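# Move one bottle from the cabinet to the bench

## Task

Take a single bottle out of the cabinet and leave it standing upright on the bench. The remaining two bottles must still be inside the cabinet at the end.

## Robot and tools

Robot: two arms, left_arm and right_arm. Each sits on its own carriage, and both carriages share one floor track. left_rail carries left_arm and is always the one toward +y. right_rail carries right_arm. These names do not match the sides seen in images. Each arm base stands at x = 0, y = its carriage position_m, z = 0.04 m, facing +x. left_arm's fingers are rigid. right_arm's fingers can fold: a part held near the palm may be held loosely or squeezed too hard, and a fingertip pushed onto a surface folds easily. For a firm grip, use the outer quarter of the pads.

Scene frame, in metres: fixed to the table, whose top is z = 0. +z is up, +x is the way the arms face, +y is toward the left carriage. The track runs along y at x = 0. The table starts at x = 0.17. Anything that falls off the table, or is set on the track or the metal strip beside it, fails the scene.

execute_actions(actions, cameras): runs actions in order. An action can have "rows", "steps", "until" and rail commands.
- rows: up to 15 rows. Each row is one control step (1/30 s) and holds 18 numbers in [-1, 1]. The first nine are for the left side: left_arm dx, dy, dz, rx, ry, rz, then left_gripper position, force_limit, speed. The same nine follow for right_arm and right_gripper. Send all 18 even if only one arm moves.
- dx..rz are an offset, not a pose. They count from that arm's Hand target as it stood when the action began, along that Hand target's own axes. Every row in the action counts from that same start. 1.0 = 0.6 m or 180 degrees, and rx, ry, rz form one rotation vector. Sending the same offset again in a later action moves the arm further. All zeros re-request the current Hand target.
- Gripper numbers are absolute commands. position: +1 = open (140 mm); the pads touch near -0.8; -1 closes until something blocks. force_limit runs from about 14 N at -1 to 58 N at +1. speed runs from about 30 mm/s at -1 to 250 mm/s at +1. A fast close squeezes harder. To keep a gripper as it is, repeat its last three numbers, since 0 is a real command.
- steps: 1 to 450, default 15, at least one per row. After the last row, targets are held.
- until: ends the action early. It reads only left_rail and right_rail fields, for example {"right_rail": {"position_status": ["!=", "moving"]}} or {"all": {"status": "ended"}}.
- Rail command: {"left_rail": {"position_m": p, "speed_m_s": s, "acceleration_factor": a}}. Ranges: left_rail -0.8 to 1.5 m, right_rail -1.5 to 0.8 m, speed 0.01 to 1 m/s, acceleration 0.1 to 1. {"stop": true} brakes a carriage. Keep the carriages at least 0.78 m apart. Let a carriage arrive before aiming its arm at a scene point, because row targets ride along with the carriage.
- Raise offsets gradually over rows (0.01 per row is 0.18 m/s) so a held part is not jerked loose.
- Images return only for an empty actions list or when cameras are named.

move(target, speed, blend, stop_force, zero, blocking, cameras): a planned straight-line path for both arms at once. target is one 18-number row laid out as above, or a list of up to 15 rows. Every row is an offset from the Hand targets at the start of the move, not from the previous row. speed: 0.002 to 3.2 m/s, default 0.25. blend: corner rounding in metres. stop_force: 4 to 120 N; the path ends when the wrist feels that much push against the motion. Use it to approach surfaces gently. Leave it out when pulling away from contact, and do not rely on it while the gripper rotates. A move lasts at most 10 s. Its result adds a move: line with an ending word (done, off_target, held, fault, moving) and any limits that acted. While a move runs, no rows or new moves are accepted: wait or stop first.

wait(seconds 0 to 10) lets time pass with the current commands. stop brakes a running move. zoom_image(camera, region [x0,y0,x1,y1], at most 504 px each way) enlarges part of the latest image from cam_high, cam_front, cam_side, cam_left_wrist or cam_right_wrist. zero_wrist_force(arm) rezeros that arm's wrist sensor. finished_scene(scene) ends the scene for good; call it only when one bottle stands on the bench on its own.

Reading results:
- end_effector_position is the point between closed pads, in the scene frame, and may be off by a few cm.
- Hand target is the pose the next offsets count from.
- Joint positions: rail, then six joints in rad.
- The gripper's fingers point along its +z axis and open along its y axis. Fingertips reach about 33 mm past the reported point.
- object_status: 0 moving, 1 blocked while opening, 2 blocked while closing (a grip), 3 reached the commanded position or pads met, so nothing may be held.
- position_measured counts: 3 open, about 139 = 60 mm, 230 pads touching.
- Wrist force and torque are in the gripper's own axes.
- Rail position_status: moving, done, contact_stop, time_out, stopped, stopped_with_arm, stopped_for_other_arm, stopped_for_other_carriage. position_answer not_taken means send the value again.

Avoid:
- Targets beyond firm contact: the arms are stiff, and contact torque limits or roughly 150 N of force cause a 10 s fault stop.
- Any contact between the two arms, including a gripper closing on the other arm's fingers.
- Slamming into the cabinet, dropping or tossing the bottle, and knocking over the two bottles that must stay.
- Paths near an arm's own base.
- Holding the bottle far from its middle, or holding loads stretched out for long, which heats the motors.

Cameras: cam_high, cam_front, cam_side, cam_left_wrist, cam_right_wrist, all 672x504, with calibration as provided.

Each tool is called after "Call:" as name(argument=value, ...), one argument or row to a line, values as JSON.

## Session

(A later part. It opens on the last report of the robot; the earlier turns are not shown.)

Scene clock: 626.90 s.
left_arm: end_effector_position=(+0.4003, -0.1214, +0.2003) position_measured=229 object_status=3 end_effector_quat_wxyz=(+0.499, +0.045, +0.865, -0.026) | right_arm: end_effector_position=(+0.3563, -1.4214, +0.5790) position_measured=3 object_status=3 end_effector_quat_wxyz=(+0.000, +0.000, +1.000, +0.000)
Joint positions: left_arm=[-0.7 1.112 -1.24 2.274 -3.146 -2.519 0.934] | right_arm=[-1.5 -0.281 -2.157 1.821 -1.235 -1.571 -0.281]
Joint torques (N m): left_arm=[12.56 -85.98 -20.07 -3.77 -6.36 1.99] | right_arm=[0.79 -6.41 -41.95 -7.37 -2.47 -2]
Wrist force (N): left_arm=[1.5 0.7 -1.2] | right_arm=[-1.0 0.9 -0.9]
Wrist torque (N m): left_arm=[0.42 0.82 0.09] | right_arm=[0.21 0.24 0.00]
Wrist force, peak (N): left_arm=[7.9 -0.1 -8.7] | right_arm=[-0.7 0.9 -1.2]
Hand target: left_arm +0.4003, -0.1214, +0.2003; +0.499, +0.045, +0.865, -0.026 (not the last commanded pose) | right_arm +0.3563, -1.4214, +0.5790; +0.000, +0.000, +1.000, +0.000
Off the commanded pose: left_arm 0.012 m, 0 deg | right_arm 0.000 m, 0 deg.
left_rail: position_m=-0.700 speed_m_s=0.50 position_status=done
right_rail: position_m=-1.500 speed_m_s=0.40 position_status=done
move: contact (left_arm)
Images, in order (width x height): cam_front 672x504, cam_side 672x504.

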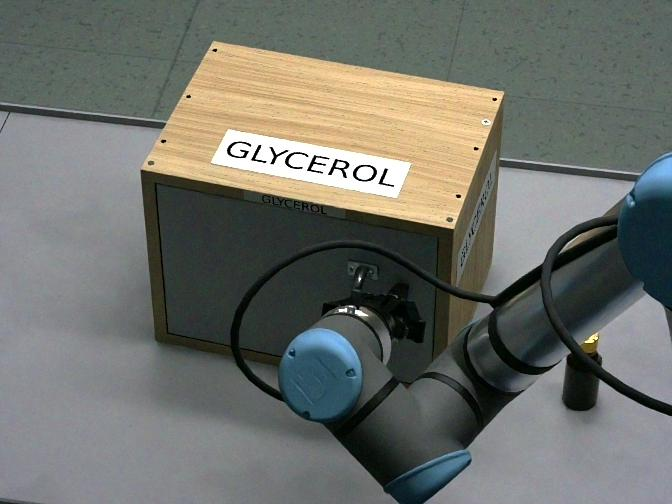

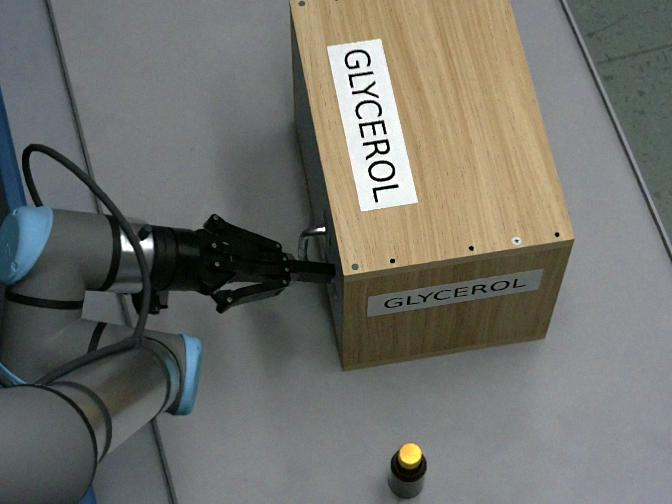

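Call:
move(
  target=[
    [0.1,0,-0.1732,0,0,0,-0.8,-1,-0.5,0,0,0,0,0,0,1,1,1],
    [-0.1165,0,-0.2982,0,0,0,-0.8,-1,-0.5,0,0,0,0,0,0,1,1,1],
  ],
  speed=[0.06,0.12],
  blend=[0.03,0],
  cameras=["cam_high","cam_front","cam_side","cam_left_wrist"],
)

Scene clock: 635.23 s.
left_arm: end_effector_position=(+0.2810, -0.1088, +0.3502) position_measured=229 object_status=3 end_effector_quat_wxyz=(+0.499, +0.045, +0.865, -0.026) | right_arm: end_effector_position=(+0.3563, -1.4214, +0.5790) position_measured=3 object_status=3 end_effector_quat_wxyz=(+0.000, +0.000, +1.000, +0.000)
Joint positions: left_arm=[-0.7 1.307 -1.529 2.175 -2.484 -2.597 1.261] | right_arm=[-1.5 -0.281 -2.157 1.821 -1.235 -1.571 -0.281]
Joint torques (N m): left_arm=[14.93 -71.7 -52.89 -3.08 1.28 1.85] | right_arm=[1.3 -3.81 -42.67 -7.25 -2.64 -1.9]
Wrist force (N): left_arm=[-3.0 0.9 1.9] | right_arm=[-0.7 0.5 -1.3]
Wrist torque (N m): left_arm=[0.39 0.95 -0.12] | right_arm=[0.11 0.17 0.00]
Wrist force, peak (N): left_arm=[-4.3 1.0 1.7] | right_arm=[-0.6 0.8 -1.5]
Hand target: left_arm +0.2810, -0.1088, +0.3502; +0.499, +0.045, +0.865, -0.026 | right_arm +0.3563, -1.4214, +0.5790; +0.000, +0.000, +1.000, +0.000
Off the commanded pose: left_arm 0.000 m, 0 deg | right_arm 0.000 m, 0 deg.
left_rail: position_m=-0.700 speed_m_s=0.50 position_status=done
right_rail: position_m=-1.500 speed_m_s=0.40 position_status=done
move: done
camera_calibration:
cam_left_wrist: T_world_to_cam=[[0.129278, 0.991549, 0.0108203, 0.0787877], [0.20566, -0.0374853, 0.977905, -0.395861], [0.970047, -0.124196, -0.208768, -0.0294345], [0, 0, 0, 1]] pos_world=[0.0997801, -0.0966165, 0.380117]
Images, in order (width x height): cam_high 672x504, cam_front 672x504, cam_side 672x504, cam_left_wrist 672x504.

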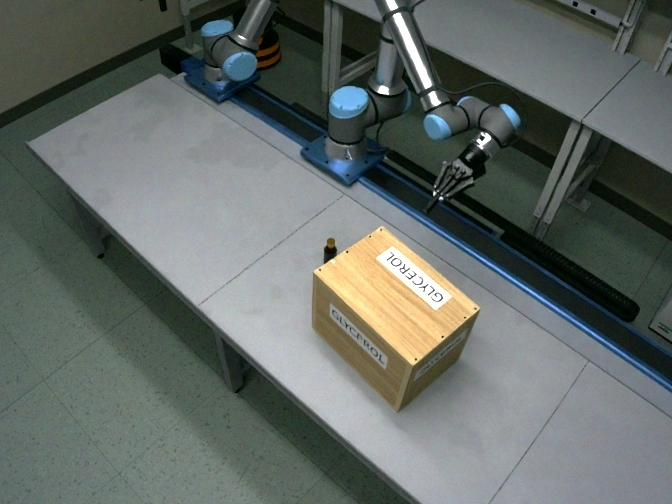

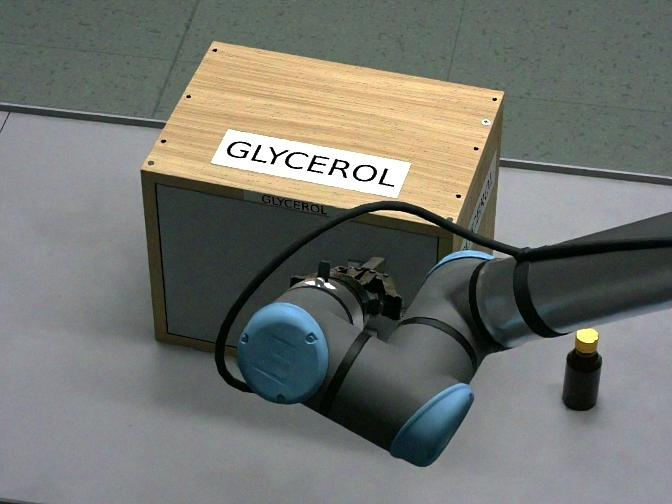

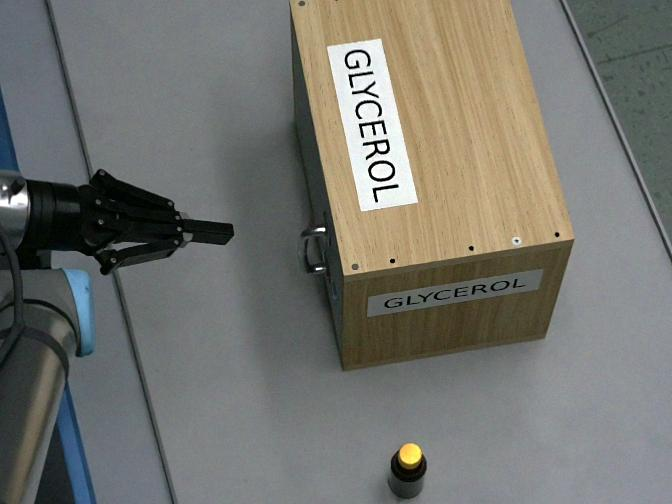

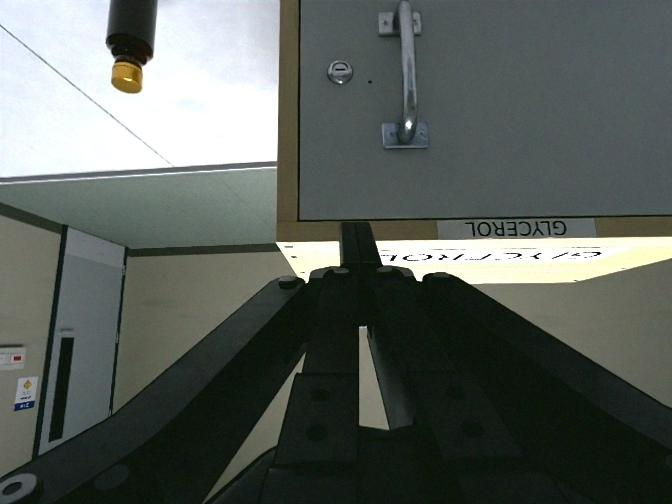

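Call:
finished_scene(
  scene=2,
)

The scene is finished: the task was done.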